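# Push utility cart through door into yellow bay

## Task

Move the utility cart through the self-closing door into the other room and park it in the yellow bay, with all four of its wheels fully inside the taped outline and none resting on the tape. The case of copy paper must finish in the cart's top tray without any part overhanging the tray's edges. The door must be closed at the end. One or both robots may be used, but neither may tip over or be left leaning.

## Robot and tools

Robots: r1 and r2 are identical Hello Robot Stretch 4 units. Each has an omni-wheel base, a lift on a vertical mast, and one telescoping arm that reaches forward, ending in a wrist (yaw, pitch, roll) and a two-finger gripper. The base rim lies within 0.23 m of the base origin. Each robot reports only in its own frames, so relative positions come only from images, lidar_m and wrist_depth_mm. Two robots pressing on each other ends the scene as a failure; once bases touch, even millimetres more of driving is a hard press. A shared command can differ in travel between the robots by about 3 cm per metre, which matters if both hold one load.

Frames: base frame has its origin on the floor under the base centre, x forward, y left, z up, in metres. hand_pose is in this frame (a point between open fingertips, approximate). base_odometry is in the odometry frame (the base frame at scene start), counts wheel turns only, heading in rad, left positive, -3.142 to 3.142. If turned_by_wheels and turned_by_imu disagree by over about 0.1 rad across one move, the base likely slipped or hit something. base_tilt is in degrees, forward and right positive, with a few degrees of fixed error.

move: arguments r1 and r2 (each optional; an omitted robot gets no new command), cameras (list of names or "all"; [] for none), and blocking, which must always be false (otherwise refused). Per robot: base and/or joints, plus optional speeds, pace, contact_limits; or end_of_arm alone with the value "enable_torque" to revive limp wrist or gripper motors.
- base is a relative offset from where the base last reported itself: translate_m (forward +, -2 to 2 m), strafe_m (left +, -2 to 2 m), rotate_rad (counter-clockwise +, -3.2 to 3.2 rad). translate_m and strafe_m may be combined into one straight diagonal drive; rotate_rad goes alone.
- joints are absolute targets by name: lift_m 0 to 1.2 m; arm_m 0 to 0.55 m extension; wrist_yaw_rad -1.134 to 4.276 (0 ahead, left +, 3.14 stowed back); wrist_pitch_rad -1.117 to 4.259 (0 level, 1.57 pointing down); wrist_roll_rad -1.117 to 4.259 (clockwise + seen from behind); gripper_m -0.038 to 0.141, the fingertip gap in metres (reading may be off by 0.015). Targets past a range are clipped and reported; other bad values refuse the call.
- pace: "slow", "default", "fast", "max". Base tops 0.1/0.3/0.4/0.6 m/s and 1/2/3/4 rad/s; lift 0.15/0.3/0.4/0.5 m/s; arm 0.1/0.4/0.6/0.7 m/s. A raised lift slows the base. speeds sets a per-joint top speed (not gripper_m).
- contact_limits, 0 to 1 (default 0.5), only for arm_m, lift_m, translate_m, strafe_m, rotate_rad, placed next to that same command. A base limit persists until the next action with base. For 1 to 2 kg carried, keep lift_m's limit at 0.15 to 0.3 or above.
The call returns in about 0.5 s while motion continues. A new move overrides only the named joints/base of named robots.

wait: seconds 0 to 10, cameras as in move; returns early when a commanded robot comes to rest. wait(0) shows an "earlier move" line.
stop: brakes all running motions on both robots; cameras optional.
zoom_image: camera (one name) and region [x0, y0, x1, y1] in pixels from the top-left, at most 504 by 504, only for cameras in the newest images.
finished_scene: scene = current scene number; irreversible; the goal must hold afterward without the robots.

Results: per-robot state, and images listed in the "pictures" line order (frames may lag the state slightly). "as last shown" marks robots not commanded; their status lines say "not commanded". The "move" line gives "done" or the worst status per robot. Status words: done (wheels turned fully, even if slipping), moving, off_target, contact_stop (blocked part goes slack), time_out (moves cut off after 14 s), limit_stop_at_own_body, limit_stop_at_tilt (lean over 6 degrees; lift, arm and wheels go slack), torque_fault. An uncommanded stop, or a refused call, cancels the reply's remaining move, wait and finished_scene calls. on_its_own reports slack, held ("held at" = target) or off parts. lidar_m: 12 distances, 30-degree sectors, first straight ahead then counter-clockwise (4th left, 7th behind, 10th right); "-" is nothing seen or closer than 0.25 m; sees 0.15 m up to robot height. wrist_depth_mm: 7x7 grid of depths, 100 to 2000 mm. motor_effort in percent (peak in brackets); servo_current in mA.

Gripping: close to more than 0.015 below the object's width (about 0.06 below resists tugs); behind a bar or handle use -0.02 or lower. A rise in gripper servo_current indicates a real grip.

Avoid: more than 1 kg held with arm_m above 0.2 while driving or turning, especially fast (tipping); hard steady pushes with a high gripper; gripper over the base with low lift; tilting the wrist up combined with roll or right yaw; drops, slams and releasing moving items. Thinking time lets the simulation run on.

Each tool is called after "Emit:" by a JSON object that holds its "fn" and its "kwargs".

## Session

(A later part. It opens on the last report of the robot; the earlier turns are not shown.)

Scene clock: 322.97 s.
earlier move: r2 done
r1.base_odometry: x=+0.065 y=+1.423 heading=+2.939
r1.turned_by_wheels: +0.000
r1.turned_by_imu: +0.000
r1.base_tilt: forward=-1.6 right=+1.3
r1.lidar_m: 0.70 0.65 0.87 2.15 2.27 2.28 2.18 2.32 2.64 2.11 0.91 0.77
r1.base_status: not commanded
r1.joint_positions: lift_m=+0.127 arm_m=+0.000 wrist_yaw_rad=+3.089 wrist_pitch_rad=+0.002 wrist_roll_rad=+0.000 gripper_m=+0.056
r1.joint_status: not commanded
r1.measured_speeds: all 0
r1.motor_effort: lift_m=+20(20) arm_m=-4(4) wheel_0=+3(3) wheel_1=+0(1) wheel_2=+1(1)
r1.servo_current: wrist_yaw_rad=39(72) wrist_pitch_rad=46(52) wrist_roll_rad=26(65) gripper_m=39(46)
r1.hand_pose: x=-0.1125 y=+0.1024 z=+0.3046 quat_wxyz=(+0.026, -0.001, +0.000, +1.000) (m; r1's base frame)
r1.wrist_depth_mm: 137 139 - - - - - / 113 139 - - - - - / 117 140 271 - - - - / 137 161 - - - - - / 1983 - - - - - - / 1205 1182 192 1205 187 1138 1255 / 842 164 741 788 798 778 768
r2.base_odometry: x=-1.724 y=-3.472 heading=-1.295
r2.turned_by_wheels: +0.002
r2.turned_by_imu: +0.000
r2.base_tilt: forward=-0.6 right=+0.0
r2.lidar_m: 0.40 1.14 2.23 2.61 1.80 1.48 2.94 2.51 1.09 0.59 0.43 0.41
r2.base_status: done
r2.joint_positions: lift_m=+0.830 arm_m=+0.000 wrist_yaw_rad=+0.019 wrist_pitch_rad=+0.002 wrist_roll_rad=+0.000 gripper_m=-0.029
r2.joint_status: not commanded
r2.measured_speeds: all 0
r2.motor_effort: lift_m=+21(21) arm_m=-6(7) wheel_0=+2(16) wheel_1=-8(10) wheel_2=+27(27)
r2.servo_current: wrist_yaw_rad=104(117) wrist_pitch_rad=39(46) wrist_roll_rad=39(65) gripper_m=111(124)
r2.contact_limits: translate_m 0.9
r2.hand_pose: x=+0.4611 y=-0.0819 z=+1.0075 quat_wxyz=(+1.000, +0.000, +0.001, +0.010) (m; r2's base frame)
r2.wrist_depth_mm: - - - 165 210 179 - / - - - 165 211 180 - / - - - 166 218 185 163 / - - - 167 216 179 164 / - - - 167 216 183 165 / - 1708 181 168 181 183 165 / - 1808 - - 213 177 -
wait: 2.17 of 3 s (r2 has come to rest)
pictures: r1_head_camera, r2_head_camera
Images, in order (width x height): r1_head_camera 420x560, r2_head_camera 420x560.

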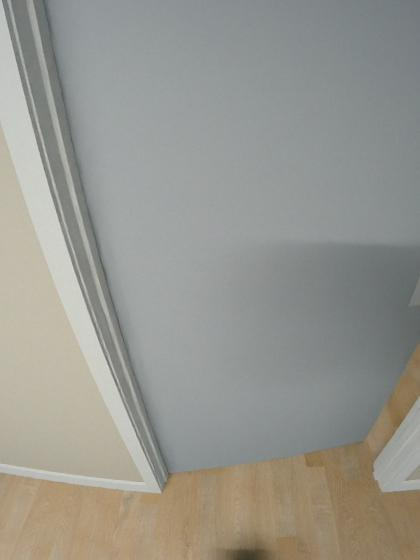

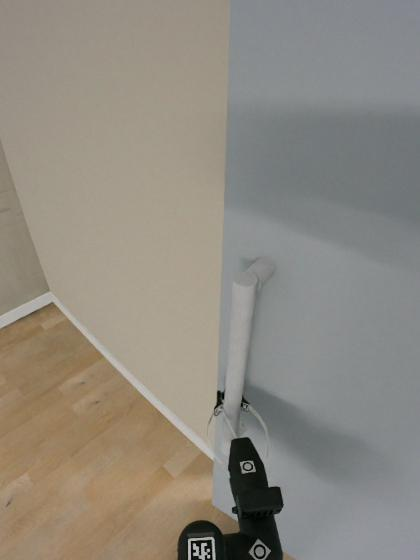

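Emit:
{"fn": "move", "kwargs": {"blocking": false, "r2": {"base":{"translate_m":-0.133,"strafe_m":0.060},"pace":"slow","contact_limits":{"translate_m":0.9}}, "cameras": []}}

Emit:
{"fn": "wait", "kwargs": {"seconds": 4, "cameras": []}}

Emit:
{"fn": "move", "kwargs": {"blocking": false, "r2": {"base":{"translate_m":-0.150,"strafe_m":0.030},"pace":"slow","contact_limits":{"translate_m":0.9}}, "cameras": []}}

Emit:
{"fn": "wait", "kwargs": {"seconds": 4, "cameras": ["r2_head_camera","r1_head_camera"]}}

Scene clock: 333.10 s.
move: r2 moving
r1: as last shown
r1.lidar_m: 0.69 0.67 0.86 2.14 2.26 2.24 2.20 2.30 2.63 2.15 0.91 0.78
r1.motor_effort: lift_m=+20(20) arm_m=-4(4) wheel_0=+3(3) wheel_1=+0(0) wheel_2=+1(1)
r1.servo_current: wrist_yaw_rad=46(72) wrist_pitch_rad=52(52) wrist_roll_rad=52(65) gripper_m=46(46)
r1.wrist_depth_mm: 136 138 - - - - - / 113 139 - - - - - / 117 139 272 - - - - / 137 161 - - - - - / - - - - - - - / 1182 1182 192 1205 187 1160 1229 / 842 164 750 809 788 768 778
r2.base_odometry: x=-1.722 y=-3.458 heading=-1.293
r2.turned_by_wheels: +0.002
r2.turned_by_imu: +0.002
r2.base_tilt: forward=-0.6 right=+0.0
r2.lidar_m: 0.40 1.14 2.22 2.60 1.75 1.46 2.92 2.52 1.10 0.56 0.44 0.42
r2.base_status: translate_m moving; strafe_m moving
r2.joint_positions: lift_m=+0.830 arm_m=+0.000 wrist_yaw_rad=+0.020 wrist_pitch_rad=+0.002 wrist_roll_rad=+0.000 gripper_m=-0.029
r2.joint_status: not commanded
r2.measured_speeds: translate_m=-0.047 strafe_m=+0.022 rotate_rad=+0.001 lift_m=+0.000 arm_m=+0.000 wrist_yaw_rad=+0.004 wrist_pitch_rad=+0.000 wrist_roll_rad=+0.000
r2.motor_effort: lift_m=+21(21) arm_m=-6(6) wheel_0=-1(4) wheel_1=-9(9) wheel_2=+30(32)
r2.servo_current: wrist_yaw_rad=124(124) wrist_pitch_rad=33(46) wrist_roll_rad=52(52) gripper_m=104(117)
r2.contact_limits: translate_m 0.9
r2.hand_pose: x=+0.4611 y=-0.0816 z=+1.0075 quat_wxyz=(+1.000, +0.000, +0.001, +0.010) (m; r2's base frame)
r2.wrist_depth_mm: - - - 165 211 179 - / - - - 166 211 180 - / - - - 167 219 185 163 / - - - 167 216 179 164 / - 1863 - 168 216 183 166 / - 1576 181 168 180 184 166 / - - - - 219 177 -
pictures: none
No camera images: "cameras" was empty.

Scene clock: 335.23 s.
earlier move: r2 done
r1.base_odometry: x=+0.065 y=+1.423 heading=+2.939
r1.turned_by_wheels: +0.000
r1.turned_by_imu: +0.000
r1.base_tilt: forward=-1.6 right=+1.3
r1.lidar_m: 0.71 0.65 0.87 2.15 2.26 2.28 2.17 2.29 2.64 2.12 0.90 0.87
r1.base_status: not commanded
r1.joint_positions: lift_m=+0.127 arm_m=+0.000 wrist_yaw_rad=+3.089 wrist_pitch_rad=+0.002 wrist_roll_rad=+0.000 gripper_m=+0.056
r1.joint_status: not commanded
r1.measured_speeds: all 0
r1.motor_effort: lift_m=+20(20) arm_m=-4(4) wheel_0=+3(3) wheel_1=+0(0) wheel_2=+1(1)
r1.servo_current: wrist_yaw_rad=46(72) wrist_pitch_rad=39(52) wrist_roll_rad=59(65) gripper_m=39(52)
r1.hand_pose: x=-0.1125 y=+0.1024 z=+0.3046 quat_wxyz=(+0.026, -0.001, +0.000, +1.000) (m; r1's base frame)
r1.wrist_depth_mm: 136 138 - - - - - / 113 139 - - - - - / 117 140 271 - - - - / 137 161 - - - - - / 1921 - - - - - - / 1182 1205 193 1205 187 1160 1255 / 854 164 750 820 798 778 778
r2.base_odometry: x=-1.702 y=-3.328 heading=-1.293
r2.turned_by_wheels: +0.000
r2.turned_by_imu: +0.006
r2.base_tilt: forward=-0.6 right=+0.1
r2.lidar_m: 0.40 1.44 2.28 2.68 1.43 1.34 2.83 2.47 1.37 0.65 0.48 0.45
r2.base_status: done
r2.joint_positions: lift_m=+0.830 arm_m=+0.000 wrist_yaw_rad=+0.023 wrist_pitch_rad=+0.002 wrist_roll_rad=+0.000 gripper_m=-0.029
r2.joint_status: not commanded
r2.measured_speeds: all 0
r2.on_its_own: wrist_yaw_rad is at rest, and its servo_current (130 mA) is outside its rest range (0 to 104 mA)
r2.motor_effort: lift_m=+21(21) arm_m=-6(6) wheel_0=+6(7) wheel_1=-6(9) wheel_2=+26(33)
r2.servo_current: wrist_yaw_rad=130(150) wrist_pitch_rad=33(46) wrist_roll_rad=46(52) gripper_m=111(124)
r2.contact_limits: translate_m 0.9
r2.hand_pose: x=+0.4614 y=-0.0808 z=+1.0075 quat_wxyz=(+1.000, +0.000, +0.001, +0.012) (m; r2's base frame)
r2.wrist_depth_mm: - - - 164 212 186 171 / - 1921 - 164 213 187 172 / - 1983 - 169 215 189 174 / - 1921 - 169 218 190 - / - 1921 - 167 219 191 176 / - 1863 181 167 208 192 176 / - - - - 216 186 177
wait: 2.13 of 4 s (r2 has come to rest)
pictures: none
No camera images: "cameras" was empty.

Scene clock: 335.73 s.
move: r2 moving
r1: as last shown
r1.lidar_m: 0.72 0.67 0.86 2.14 2.27 2.25 2.21 2.34 2.62 2.13 0.92 0.86
r1.servo_current: wrist_yaw_rad=46(59) wrist_pitch_rad=46(46) wrist_roll_rad=39(65) gripper_m=39(39)
r1.wrist_depth_mm: 136 138 - - - - - / 113 139 - - - - - / 117 140 270 - - - - / 137 161 - - - - - / 1983 - - - - - - / 1182 1182 191 1205 187 1160 1229 / 842 164 759 809 798 778 778
r2.base_odometry: x=-1.703 y=-3.315 heading=-1.291
r2.turned_by_wheels: +0.002
r2.turned_by_imu: +0.005
r2.base_tilt: forward=-0.6 right=+0.0
r2.lidar_m: 0.39 1.50 2.28 2.68 1.36 1.34 2.85 2.47 1.33 0.68 0.47 0.44
r2.base_status: translate_m moving; strafe_m moving
r2.joint_positions: lift_m=+0.830 arm_m=+0.000 wrist_yaw_rad=+0.024 wrist_pitch_rad=+0.002 wrist_roll_rad=+0.000 gripper_m=-0.029
r2.joint_status: not commanded
r2.measured_speeds: translate_m=-0.049 strafe_m=+0.010 rotate_rad=+0.001 lift_m=+0.000 arm_m=+0.000 wrist_yaw_rad=+0.000 wrist_pitch_rad=+0.000 wrist_roll_rad=+0.000
r2.motor_effort: lift_m=+21(21) arm_m=-6(7) wheel_0=+2(6) wheel_1=-5(9) wheel_2=+30(32)
r2.servo_current: wrist_yaw_rad=137(156) wrist_pitch_rad=39(46) wrist_roll_rad=52(52) gripper_m=117(117)
r2.contact_limits: translate_m 0.9
r2.hand_pose: x=+0.4614 y=-0.0806 z=+1.0075 quat_wxyz=(+1.000, +0.000, +0.001, +0.012) (m; r2's base frame)
r2.wrist_depth_mm: - - - 164 212 187 172 / - 1921 - 164 214 188 173 / - - - 170 216 190 174 / - 1808 - 170 216 194 - / - - - 167 219 191 176 / - 1921 181 168 208 193 177 / - - - - 217 187 178
pictures: none
No camera images: "cameras" was empty.

Scene clock: 338.03 s.
earlier move: r2 done
r1.base_odometry: x=+0.065 y=+1.423 heading=+2.939
r1.turned_by_wheels: +0.000
r1.turned_by_imu: +0.000
r1.base_tilt: forward=-1.6 right=+1.3
r1.lidar_m: 0.74 0.66 0.86 2.15 2.28 2.28 2.20 2.33 2.64 2.16 0.90 0.98
r1.base_status: not commanded
r1.joint_positions: lift_m=+0.127 arm_m=+0.000 wrist_yaw_rad=+3.089 wrist_pitch_rad=+0.002 wrist_roll_rad=+0.000 gripper_m=+0.056
r1.joint_status: not commanded
r1.measured_speeds: all 0
r1.motor_effort: lift_m=+20(20) arm_m=-4(4) wheel_0=+3(3) wheel_1=+0(1) wheel_2=+1(1)
r1.servo_current: wrist_yaw_rad=39(78) wrist_pitch_rad=39(52) wrist_roll_rad=39(65) gripper_m=46(52)
r1.hand_pose: x=-0.1125 y=+0.1024 z=+0.3046 quat_wxyz=(+0.026, -0.001, +0.000, +1.000) (m; r1's base frame)
r1.wrist_depth_mm: 136 138 - - - - - / 113 139 - - - - - / 117 140 270 - - - - / 137 161 - - - - - / - - - - - - - / 1205 1182 192 1182 187 1182 1255 / 854 163 759 809 798 778 778
r2.base_odometry: x=-1.714 y=-3.176 heading=-1.291
r2.turned_by_wheels: +0.000
r2.turned_by_imu: +0.038
r2.base_tilt: forward=-0.6 right=+0.0
r2.lidar_m: 0.40 1.80 2.35 2.82 1.21 1.28 2.71 2.39 1.45 0.80 0.52 0.46
r2.base_status: done
r2.joint_positions: lift_m=+0.830 arm_m=+0.000 wrist_yaw_rad=+0.025 wrist_pitch_rad=+0.002 wrist_roll_rad=+0.000 gripper_m=-0.029
r2.joint_status: not commanded
r2.measured_speeds: all 0
r2.on_its_own: wrist_yaw_rad is at rest, and its servo_current (150 mA) is outside its rest range (0 to 104 mA)
r2.motor_effort: lift_m=+21(21) arm_m=-6(7) wheel_0=+6(11) wheel_1=-7(9) wheel_2=+25(34)
r2.servo_current: wrist_yaw_rad=150(163) wrist_pitch_rad=39(46) wrist_roll_rad=52(59) gripper_m=104(117)
r2.contact_limits: translate_m 0.9
r2.hand_pose: x=+0.4615 y=-0.0803 z=+1.0075 quat_wxyz=(+1.000, +0.000, +0.001, +0.012) (m; r2's base frame)
r2.wrist_depth_mm: - - - 172 215 194 - / - - 169 165 216 194 181 / - - - 171 217 196 182 / - - 271 172 220 198 183 / - - 273 171 222 198 185 / - - 181 167 212 197 185 / - - - - 220 194 -
wait: 2.30 of 4 s (r2 has come to rest)
pictures: r1_head_camera, r2_head_camera
Images, in order (width x height): r1_head_camera 420x560, r2_head_camera 420x560.

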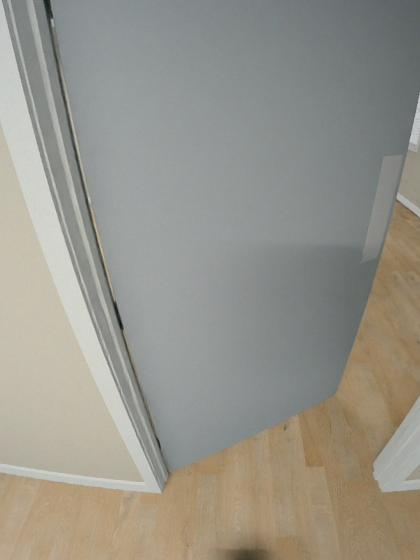

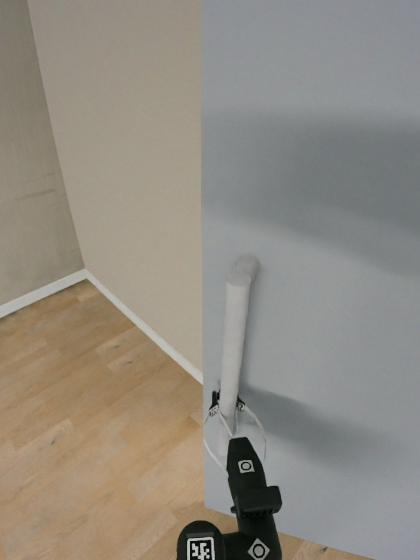

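Emit:
{"fn": "move", "kwargs": {"blocking": false, "r2": {"base":{"translate_m":-0.152,"strafe_m":0.016},"pace":"slow","contact_limits":{"translate_m":0.9}}, "cameras": []}}

Emit:
{"fn": "wait", "kwargs": {"seconds": 4, "cameras": []}}

Emit:
{"fn": "move", "kwargs": {"blocking": false, "r2": {"base":{"translate_m":-0.148,"strafe_m":-0.018},"pace":"slow","contact_limits":{"translate_m":0.9}}, "cameras": []}}

Emit:
{"fn": "wait", "kwargs": {"seconds": 4, "cameras": []}}

Emit:
{"fn": "move", "kwargs": {"blocking": false, "r2": {"base":{"translate_m":-0.148,"strafe_m":-0.043},"pace":"slow","contact_limits":{"translate_m":0.9}}, "cameras": []}}

Emit:
{"fn": "wait", "kwargs": {"seconds": 4, "cameras": ["r2_head_camera","r1_head_camera","r1_head_right_camera"]}}

Scene clock: 351.47 s.
move: r2 moving
r1: as last shown
r1.base_tilt: forward=-1.6 right=+1.2
r1.lidar_m: 0.75 0.66 0.85 2.16 2.25 2.27 2.18 2.34 2.65 2.11 0.92 0.99
r1.motor_effort: lift_m=+20(20) arm_m=-4(4) wheel_0=+3(4) wheel_1=+0(0) wheel_2=+1(1)
r1.servo_current: wrist_yaw_rad=33(65) wrist_pitch_rad=46(52) wrist_roll_rad=39(65) gripper_m=46(46)
r1.wrist_depth_mm: 136 138 - - - - - / 113 139 - - - - - / 117 139 272 - - - - / 137 161 - - - - - / 1921 - - - - - - / 1205 1205 191 1182 187 1182 1229 / 842 164 759 798 778 788 778
r2.base_odometry: x=-1.716 y=-3.164 heading=-1.289
r2.turned_by_wheels: +0.002
r2.turned_by_imu: +0.006
r2.base_tilt: forward=-0.6 right=+0.1
r2.lidar_m: 0.38 1.83 2.37 2.84 1.23 1.25 2.71 2.38 1.47 0.83 0.54 0.45
r2.base_status: translate_m moving; strafe_m moving
r2.joint_positions: lift_m=+0.830 arm_m=+0.000 wrist_yaw_rad=+0.025 wrist_pitch_rad=+0.002 wrist_roll_rad=+0.000 gripper_m=-0.029
r2.joint_status: not commanded
r2.measured_speeds: translate_m=-0.050 strafe_m=+0.005 rotate_rad=-0.003 lift_m=+0.000 arm_m=+0.000 wrist_yaw_rad=+0.000 wrist_pitch_rad=+0.000 wrist_roll_rad=+0.000
r2.motor_effort: lift_m=+21(21) arm_m=-6(6) wheel_0=+8(11) wheel_1=-8(10) wheel_2=+29(31)
r2.servo_current: wrist_yaw_rad=156(156) wrist_pitch_rad=39(46) wrist_roll_rad=33(52) gripper_m=111(111)
r2.contact_limits: translate_m 0.9
r2.hand_pose: x=+0.4615 y=-0.0803 z=+1.0075 quat_wxyz=(+1.000, +0.000, +0.001, +0.012) (m; r2's base frame)
r2.wrist_depth_mm: - - - 172 216 195 - / - - 170 165 216 195 182 / - - 270 171 218 197 182 / - - 271 171 220 199 183 / - - 273 171 222 199 185 / - - 182 171 213 197 186 / - - - - 220 194 186
pictures: none
No camera images: "cameras" was empty.

Scene clock: 353.77 s.
earlier move: r2 done
r1.base_odometry: x=+0.065 y=+1.423 heading=+2.939
r1.turned_by_wheels: +0.000
r1.turned_by_imu: +0.000
r1.base_tilt: forward=-1.6 right=+1.3
r1.lidar_m: 0.76 0.64 0.85 2.16 2.28 2.25 2.19 2.33 2.64 2.12 0.90 1.12
r1.base_status: not commanded
r1.joint_positions: lift_m=+0.127 arm_m=+0.000 wrist_yaw_rad=+3.089 wrist_pitch_rad=+0.002 wrist_roll_rad=+0.000 gripper_m=+0.056
r1.joint_status: not commanded
r1.measured_speeds: all 0
r1.motor_effort: lift_m=+20(20) arm_m=-4(4) wheel_0=+3(4) wheel_1=+0(0) wheel_2=+1(1)
r1.servo_current: wrist_yaw_rad=52(65) wrist_pitch_rad=46(52) wrist_roll_rad=33(65) gripper_m=39(52)
r1.hand_pose: x=-0.1125 y=+0.1024 z=+0.3046 quat_wxyz=(+0.026, -0.001, +0.000, +1.000) (m; r1's base frame)
r1.wrist_depth_mm: 137 138 - - - - - / 113 139 - - - - - / 117 140 272 - - - - / 137 162 - - - - - / 1921 - - - - - - / 1205 1229 193 1205 187 1160 1229 / 854 164 750 809 798 778 768
r2.base_odometry: x=-1.741 y=-3.026 heading=-1.289
r2.turned_by_wheels: +0.000
r2.turned_by_imu: +0.041
r2.base_tilt: forward=-0.6 right=+0.0
r2.lidar_m: 0.40 2.24 2.47 3.05 1.14 1.20 2.58 2.28 1.55 0.96 0.56 0.46
r2.base_status: done
r2.joint_positions: lift_m=+0.830 arm_m=+0.000 wrist_yaw_rad=+0.025 wrist_pitch_rad=+0.002 wrist_roll_rad=+0.000 gripper_m=-0.029
r2.joint_status: not commanded
r2.measured_speeds: all 0
r2.on_its_own: wrist_yaw_rad is at rest, and its servo_current (150 mA) is outside its rest range (0 to 104 mA)
r2.motor_effort: lift_m=+21(21) arm_m=-6(6) wheel_0=+8(12) wheel_1=-5(10) wheel_2=+24(32)
r2.servo_current: wrist_yaw_rad=150(163) wrist_pitch_rad=39(46) wrist_roll_rad=39(59) gripper_m=104(117)
r2.contact_limits: translate_m 0.9
r2.hand_pose: x=+0.4615 y=-0.0803 z=+1.0075 quat_wxyz=(+1.000, +0.000, +0.001, +0.012) (m; r2's base frame)
r2.wrist_depth_mm: - - - 175 218 202 190 / - - - 165 220 202 191 / - - - 173 222 205 192 / - - - 172 223 205 194 / - - - 172 225 206 195 / - - 181 172 217 207 195 / - - - - 224 204 196
wait: 2.30 of 4 s (r2 has come to rest)
pictures: none
No camera images: "cameras" was empty.

Scene clock: 354.27 s.
move: r2 moving
r1: as last shown
r1.lidar_m: 0.76 0.65 0.87 2.15 2.27 2.27 2.19 2.32 2.64 2.14 0.89 1.11
r1.motor_effort: lift_m=+20(20) arm_m=-4(4) wheel_0=+3(3) wheel_1=+0(0) wheel_2=+1(1)
r1.servo_current: wrist_yaw_rad=46(59) wrist_pitch_rad=46(46) wrist_roll_rad=46(65) gripper_m=39(46)
r1.wrist_depth_mm: 136 138 - - - - - / 113 139 - - - - - / 117 140 271 - - - - / 137 161 - - - - - / 1983 - - - - - - / 1160 1205 192 1182 188 1182 1229 / 842 164 750 798 798 778 788
r2.base_odometry: x=-1.746 y=-3.015 heading=-1.287
r2.turned_by_wheels: +0.002
r2.turned_by_imu: +0.009
r2.base_tilt: forward=-0.6 right=+0.0
r2.lidar_m: 0.41 2.31 2.48 3.08 1.12 1.21 2.52 2.30 1.55 0.92 0.55 0.46
r2.base_status: translate_m moving; strafe_m moving
r2.joint_positions: lift_m=+0.830 arm_m=+0.000 wrist_yaw_rad=+0.025 wrist_pitch_rad=+0.002 wrist_roll_rad=+0.000 gripper_m=-0.029
r2.joint_status: not commanded
r2.measured_speeds: translate_m=-0.047 strafe_m=-0.007 rotate_rad=+0.002 lift_m=+0.000 arm_m=+0.000 wrist_yaw_rad=+0.000 wrist_pitch_rad=+0.000 wrist_roll_rad=+0.000
r2.motor_effort: lift_m=+21(21) arm_m=-6(6) wheel_0=+10(10) wheel_1=-7(9) wheel_2=+27(29)
r2.servo_current: wrist_yaw_rad=150(163) wrist_pitch_rad=39(46) wrist_roll_rad=46(59) gripper_m=104(117)
r2.contact_limits: translate_m 0.9
r2.hand_pose: x=+0.4615 y=-0.0803 z=+1.0075 quat_wxyz=(+1.000, +0.000, +0.001, +0.012) (m; r2's base frame)
r2.wrist_depth_mm: - - - 174 219 202 190 / - - - 165 220 203 191 / - - - 172 222 205 193 / - - - 172 223 205 193 / - - - 172 225 206 195 / - - 182 172 218 208 195 / - - - - 224 204 195
pictures: none
No camera images: "cameras" was empty.

Scene clock: 356.80 s.
earlier move: r2 done
r1.base_odometry: x=+0.065 y=+1.423 heading=+2.939
r1.turned_by_wheels: +0.000
r1.turned_by_imu: +0.000
r1.base_tilt: forward=-1.6 right=+1.3
r1.lidar_m: 0.76 0.67 0.86 2.16 2.28 2.24 2.18 2.32 2.63 2.15 0.89 1.24
r1.base_status: not commanded
r1.joint_positions: lift_m=+0.127 arm_m=+0.000 wrist_yaw_rad=+3.089 wrist_pitch_rad=+0.002 wrist_roll_rad=+0.000 gripper_m=+0.056
r1.joint_status: not commanded
r1.measured_speeds: all 0
r1.motor_effort: lift_m=+20(20) arm_m=-4(4) wheel_0=+3(4) wheel_1=+0(1) wheel_2=+1(1)
r1.servo_current: wrist_yaw_rad=65(65) wrist_pitch_rad=46(52) wrist_roll_rad=46(65) gripper_m=39(52)
r1.hand_pose: x=-0.1125 y=+0.1024 z=+0.3046 quat_wxyz=(+0.026, -0.001, +0.000, +1.000) (m; r1's base frame)
r1.wrist_depth_mm: 136 138 - - - - - / 113 139 - - - - - / 117 139 270 - - - - / 137 161 - - - - - / 1983 - - - - - - / 1205 1205 191 1182 188 1138 1229 / 831 163 750 788 788 778 778
r2.base_odometry: x=-1.799 y=-2.890 heading=-1.286
r2.turned_by_wheels: +0.000
r2.turned_by_imu: +0.086
r2.base_tilt: forward=-0.7 right=+0.0
r2.lidar_m: 0.41 2.55 2.62 3.46 1.09 3.34 2.33 2.19 1.45 1.00 0.55 0.46
r2.base_status: done
r2.joint_positions: lift_m=+0.830 arm_m=+0.000 wrist_yaw_rad=+0.027 wrist_pitch_rad=+0.002 wrist_roll_rad=+0.000 gripper_m=-0.029
r2.joint_status: not commanded
r2.measured_speeds: all 0
r2.on_its_own: wrist_yaw_rad is at rest, and its servo_current (176 mA) is outside its rest range (0 to 104 mA)
r2.motor_effort: lift_m=+21(21) arm_m=-6(6) wheel_0=+9(13) wheel_1=-2(10) wheel_2=+22(30)
r2.servo_current: wrist_yaw_rad=176(182) wrist_pitch_rad=39(52) wrist_roll_rad=39(59) gripper_m=104(117)
r2.contact_limits: translate_m 0.9
r2.hand_pose: x=+0.4617 y=-0.0795 z=+1.0075 quat_wxyz=(+1.000, +0.000, +0.001, +0.014) (m; r2's base frame)
r2.wrist_depth_mm: - - - 172 220 204 192 / - - - 164 221 205 194 / - - - 171 224 206 195 / - - - 171 226 208 196 / - - - 171 226 208 198 / - - 181 167 219 209 198 / - - - - 226 206 199
wait: 2.53 of 4 s (r2 has come to rest)
pictures: none
No camera images: "cameras" was empty.

Scene clock: 357.30 s.
move: r2 moving
r1: as last shown
r1.base_tilt: forward=-1.5 right=+1.3
r1.lidar_m: 0.78 0.66 0.87 2.17 2.24 2.26 2.18 2.31 2.65 2.14 0.90 1.28
r1.motor_effort: lift_m=+20(20) arm_m=-4(4) wheel_0=+3(3) wheel_1=+0(0) wheel_2=+1(1)
r1.servo_current: wrist_yaw_rad=33(65) wrist_pitch_rad=46(46) wrist_roll_rad=52(72) gripper_m=46(46)
r1.wrist_depth_mm: 136 139 - - - - - / 113 139 - - - - - / 117 139 271 - - - - / 137 161 - - - - - / 1921 - - - - - - / 1205 1205 192 1205 187 1182 1229 / 831 164 750 809 809 778 768
r2.base_odometry: x=-1.806 y=-2.879 heading=-1.284
r2.turned_by_wheels: +0.002
r2.turned_by_imu: +0.008
r2.base_tilt: forward=-0.6 right=+0.1
r2.lidar_m: 0.40 2.55 2.64 3.47 1.09 3.34 2.30 2.19 1.45 0.99 0.56 0.46
r2.base_status: translate_m moving; strafe_m moving
r2.joint_positions: lift_m=+0.830 arm_m=+0.000 wrist_yaw_rad=+0.027 wrist_pitch_rad=+0.002 wrist_roll_rad=+0.000 gripper_m=-0.029
r2.joint_status: not commanded
r2.measured_speeds: translate_m=-0.047 strafe_m=-0.015 rotate_rad=+0.002 lift_m=+0.000 arm_m=+0.000 wrist_yaw_rad=+0.000 wrist_pitch_rad=+0.000 wrist_roll_rad=+0.000
r2.motor_effort: lift_m=+21(21) arm_m=-6(6) wheel_0=+10(11) wheel_1=-7(10) wheel_2=+25(27)
r2.servo_current: wrist_yaw_rad=195(195) wrist_pitch_rad=39(46) wrist_roll_rad=46(52) gripper_m=98(111)
r2.contact_limits: translate_m 0.9
r2.hand_pose: x=+0.4617 y=-0.0795 z=+1.0075 quat_wxyz=(+1.000, +0.000, +0.001, +0.014) (m; r2's base frame)
r2.wrist_depth_mm: - - 263 230 220 203 192 / - - 263 166 222 204 194 / - - - 233 222 206 195 / - - - 173 224 206 195 / - - - 174 226 207 196 / - - 182 167 219 209 197 / - - - - 225 206 198
pictures: none
No camera images: "cameras" was empty.

Scene clock: 360.10 s.
earlier move: r2 done
r1.base_odometry: x=+0.065 y=+1.423 heading=+2.939
r1.turned_by_wheels: +0.000
r1.turned_by_imu: +0.000
r1.base_tilt: forward=-1.6 right=+1.3
r1.lidar_m: 0.76 0.66 0.87 2.16 2.29 2.28 2.20 2.30 2.63 2.14 0.91 1.38
r1.base_status: not commanded
r1.joint_positions: lift_m=+0.127 arm_m=+0.000 wrist_yaw_rad=+3.089 wrist_pitch_rad=+0.002 wrist_roll_rad=+0.000 gripper_m=+0.056
r1.joint_status: not commanded
r1.measured_speeds: all 0
r1.motor_effort: lift_m=+20(20) arm_m=-4(4) wheel_0=+3(4) wheel_1=+0(0) wheel_2=+1(1)
r1.servo_current: wrist_yaw_rad=46(72) wrist_pitch_rad=52(52) wrist_roll_rad=52(72) gripper_m=46(46)
r1.hand_pose: x=-0.1125 y=+0.1024 z=+0.3046 quat_wxyz=(+0.026, -0.001, +0.000, +1.000) (m; r1's base frame)
r1.wrist_depth_mm: 136 139 - - - - - / 113 139 - - - - - / 117 140 270 - - - - / 137 161 - - - - - / 1921 - - - - - - / 1182 1205 191 1182 188 1160 1255 / 842 164 750 788 788 778 768
r2.base_odometry: x=-1.882 y=-2.760 heading=-1.284
r2.turned_by_wheels: +0.000
r2.turned_by_imu: +0.136
r2.base_tilt: forward=-0.6 right=+0.1
r2.lidar_m: 0.39 2.65 2.85 1.09 1.10 2.77 2.16 2.11 1.28 0.90 0.55 0.44
r2.base_status: done
r2.joint_positions: lift_m=+0.830 arm_m=+0.000 wrist_yaw_rad=+0.028 wrist_pitch_rad=+0.002 wrist_roll_rad=+0.000 gripper_m=-0.029
r2.joint_status: not commanded
r2.measured_speeds: all 0
r2.on_its_own: wrist_yaw_rad is at rest, and its servo_current (176 mA) is outside its rest range (0 to 104 mA)
r2.motor_effort: lift_m=+21(21) arm_m=-8(8) wheel_0=+11(15) wheel_1=-3(11) wheel_2=+17(32)
r2.servo_current: wrist_yaw_rad=176(202) wrist_pitch_rad=46(46) wrist_roll_rad=59(59) gripper_m=104(117)
r2.contact_limits: translate_m 0.9
r2.hand_pose: x=+0.4619 y=-0.0792 z=+1.0075 quat_wxyz=(+1.000, +0.000, +0.001, +0.014) (m; r2's base frame)
r2.wrist_depth_mm: - - - 173 217 200 187 / - - - 164 220 200 189 / - - - 172 220 202 190 / - - - 172 222 203 191 / - - - 171 224 205 - / - - 182 167 216 206 192 / - - - - 224 201 193
wait: 2.80 of 4 s (r2 has come to rest)
pictures: r1_head_camera, r1_head_right_camera, r2_head_camera
Images, in order (width x height): r1_head_camera 420x560, r1_head_right_camera 420x672, r2_head_camera 420x560.

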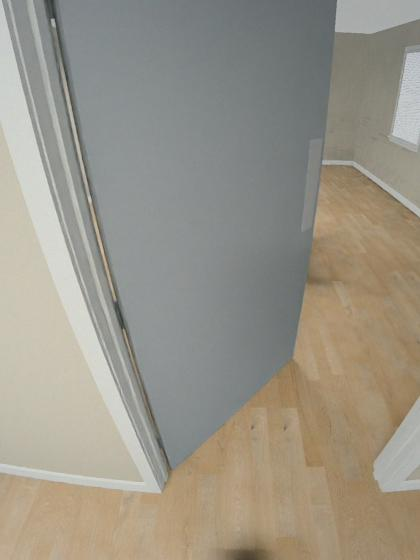

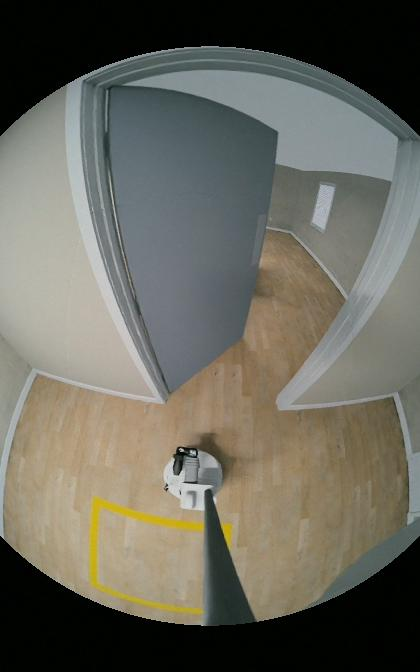

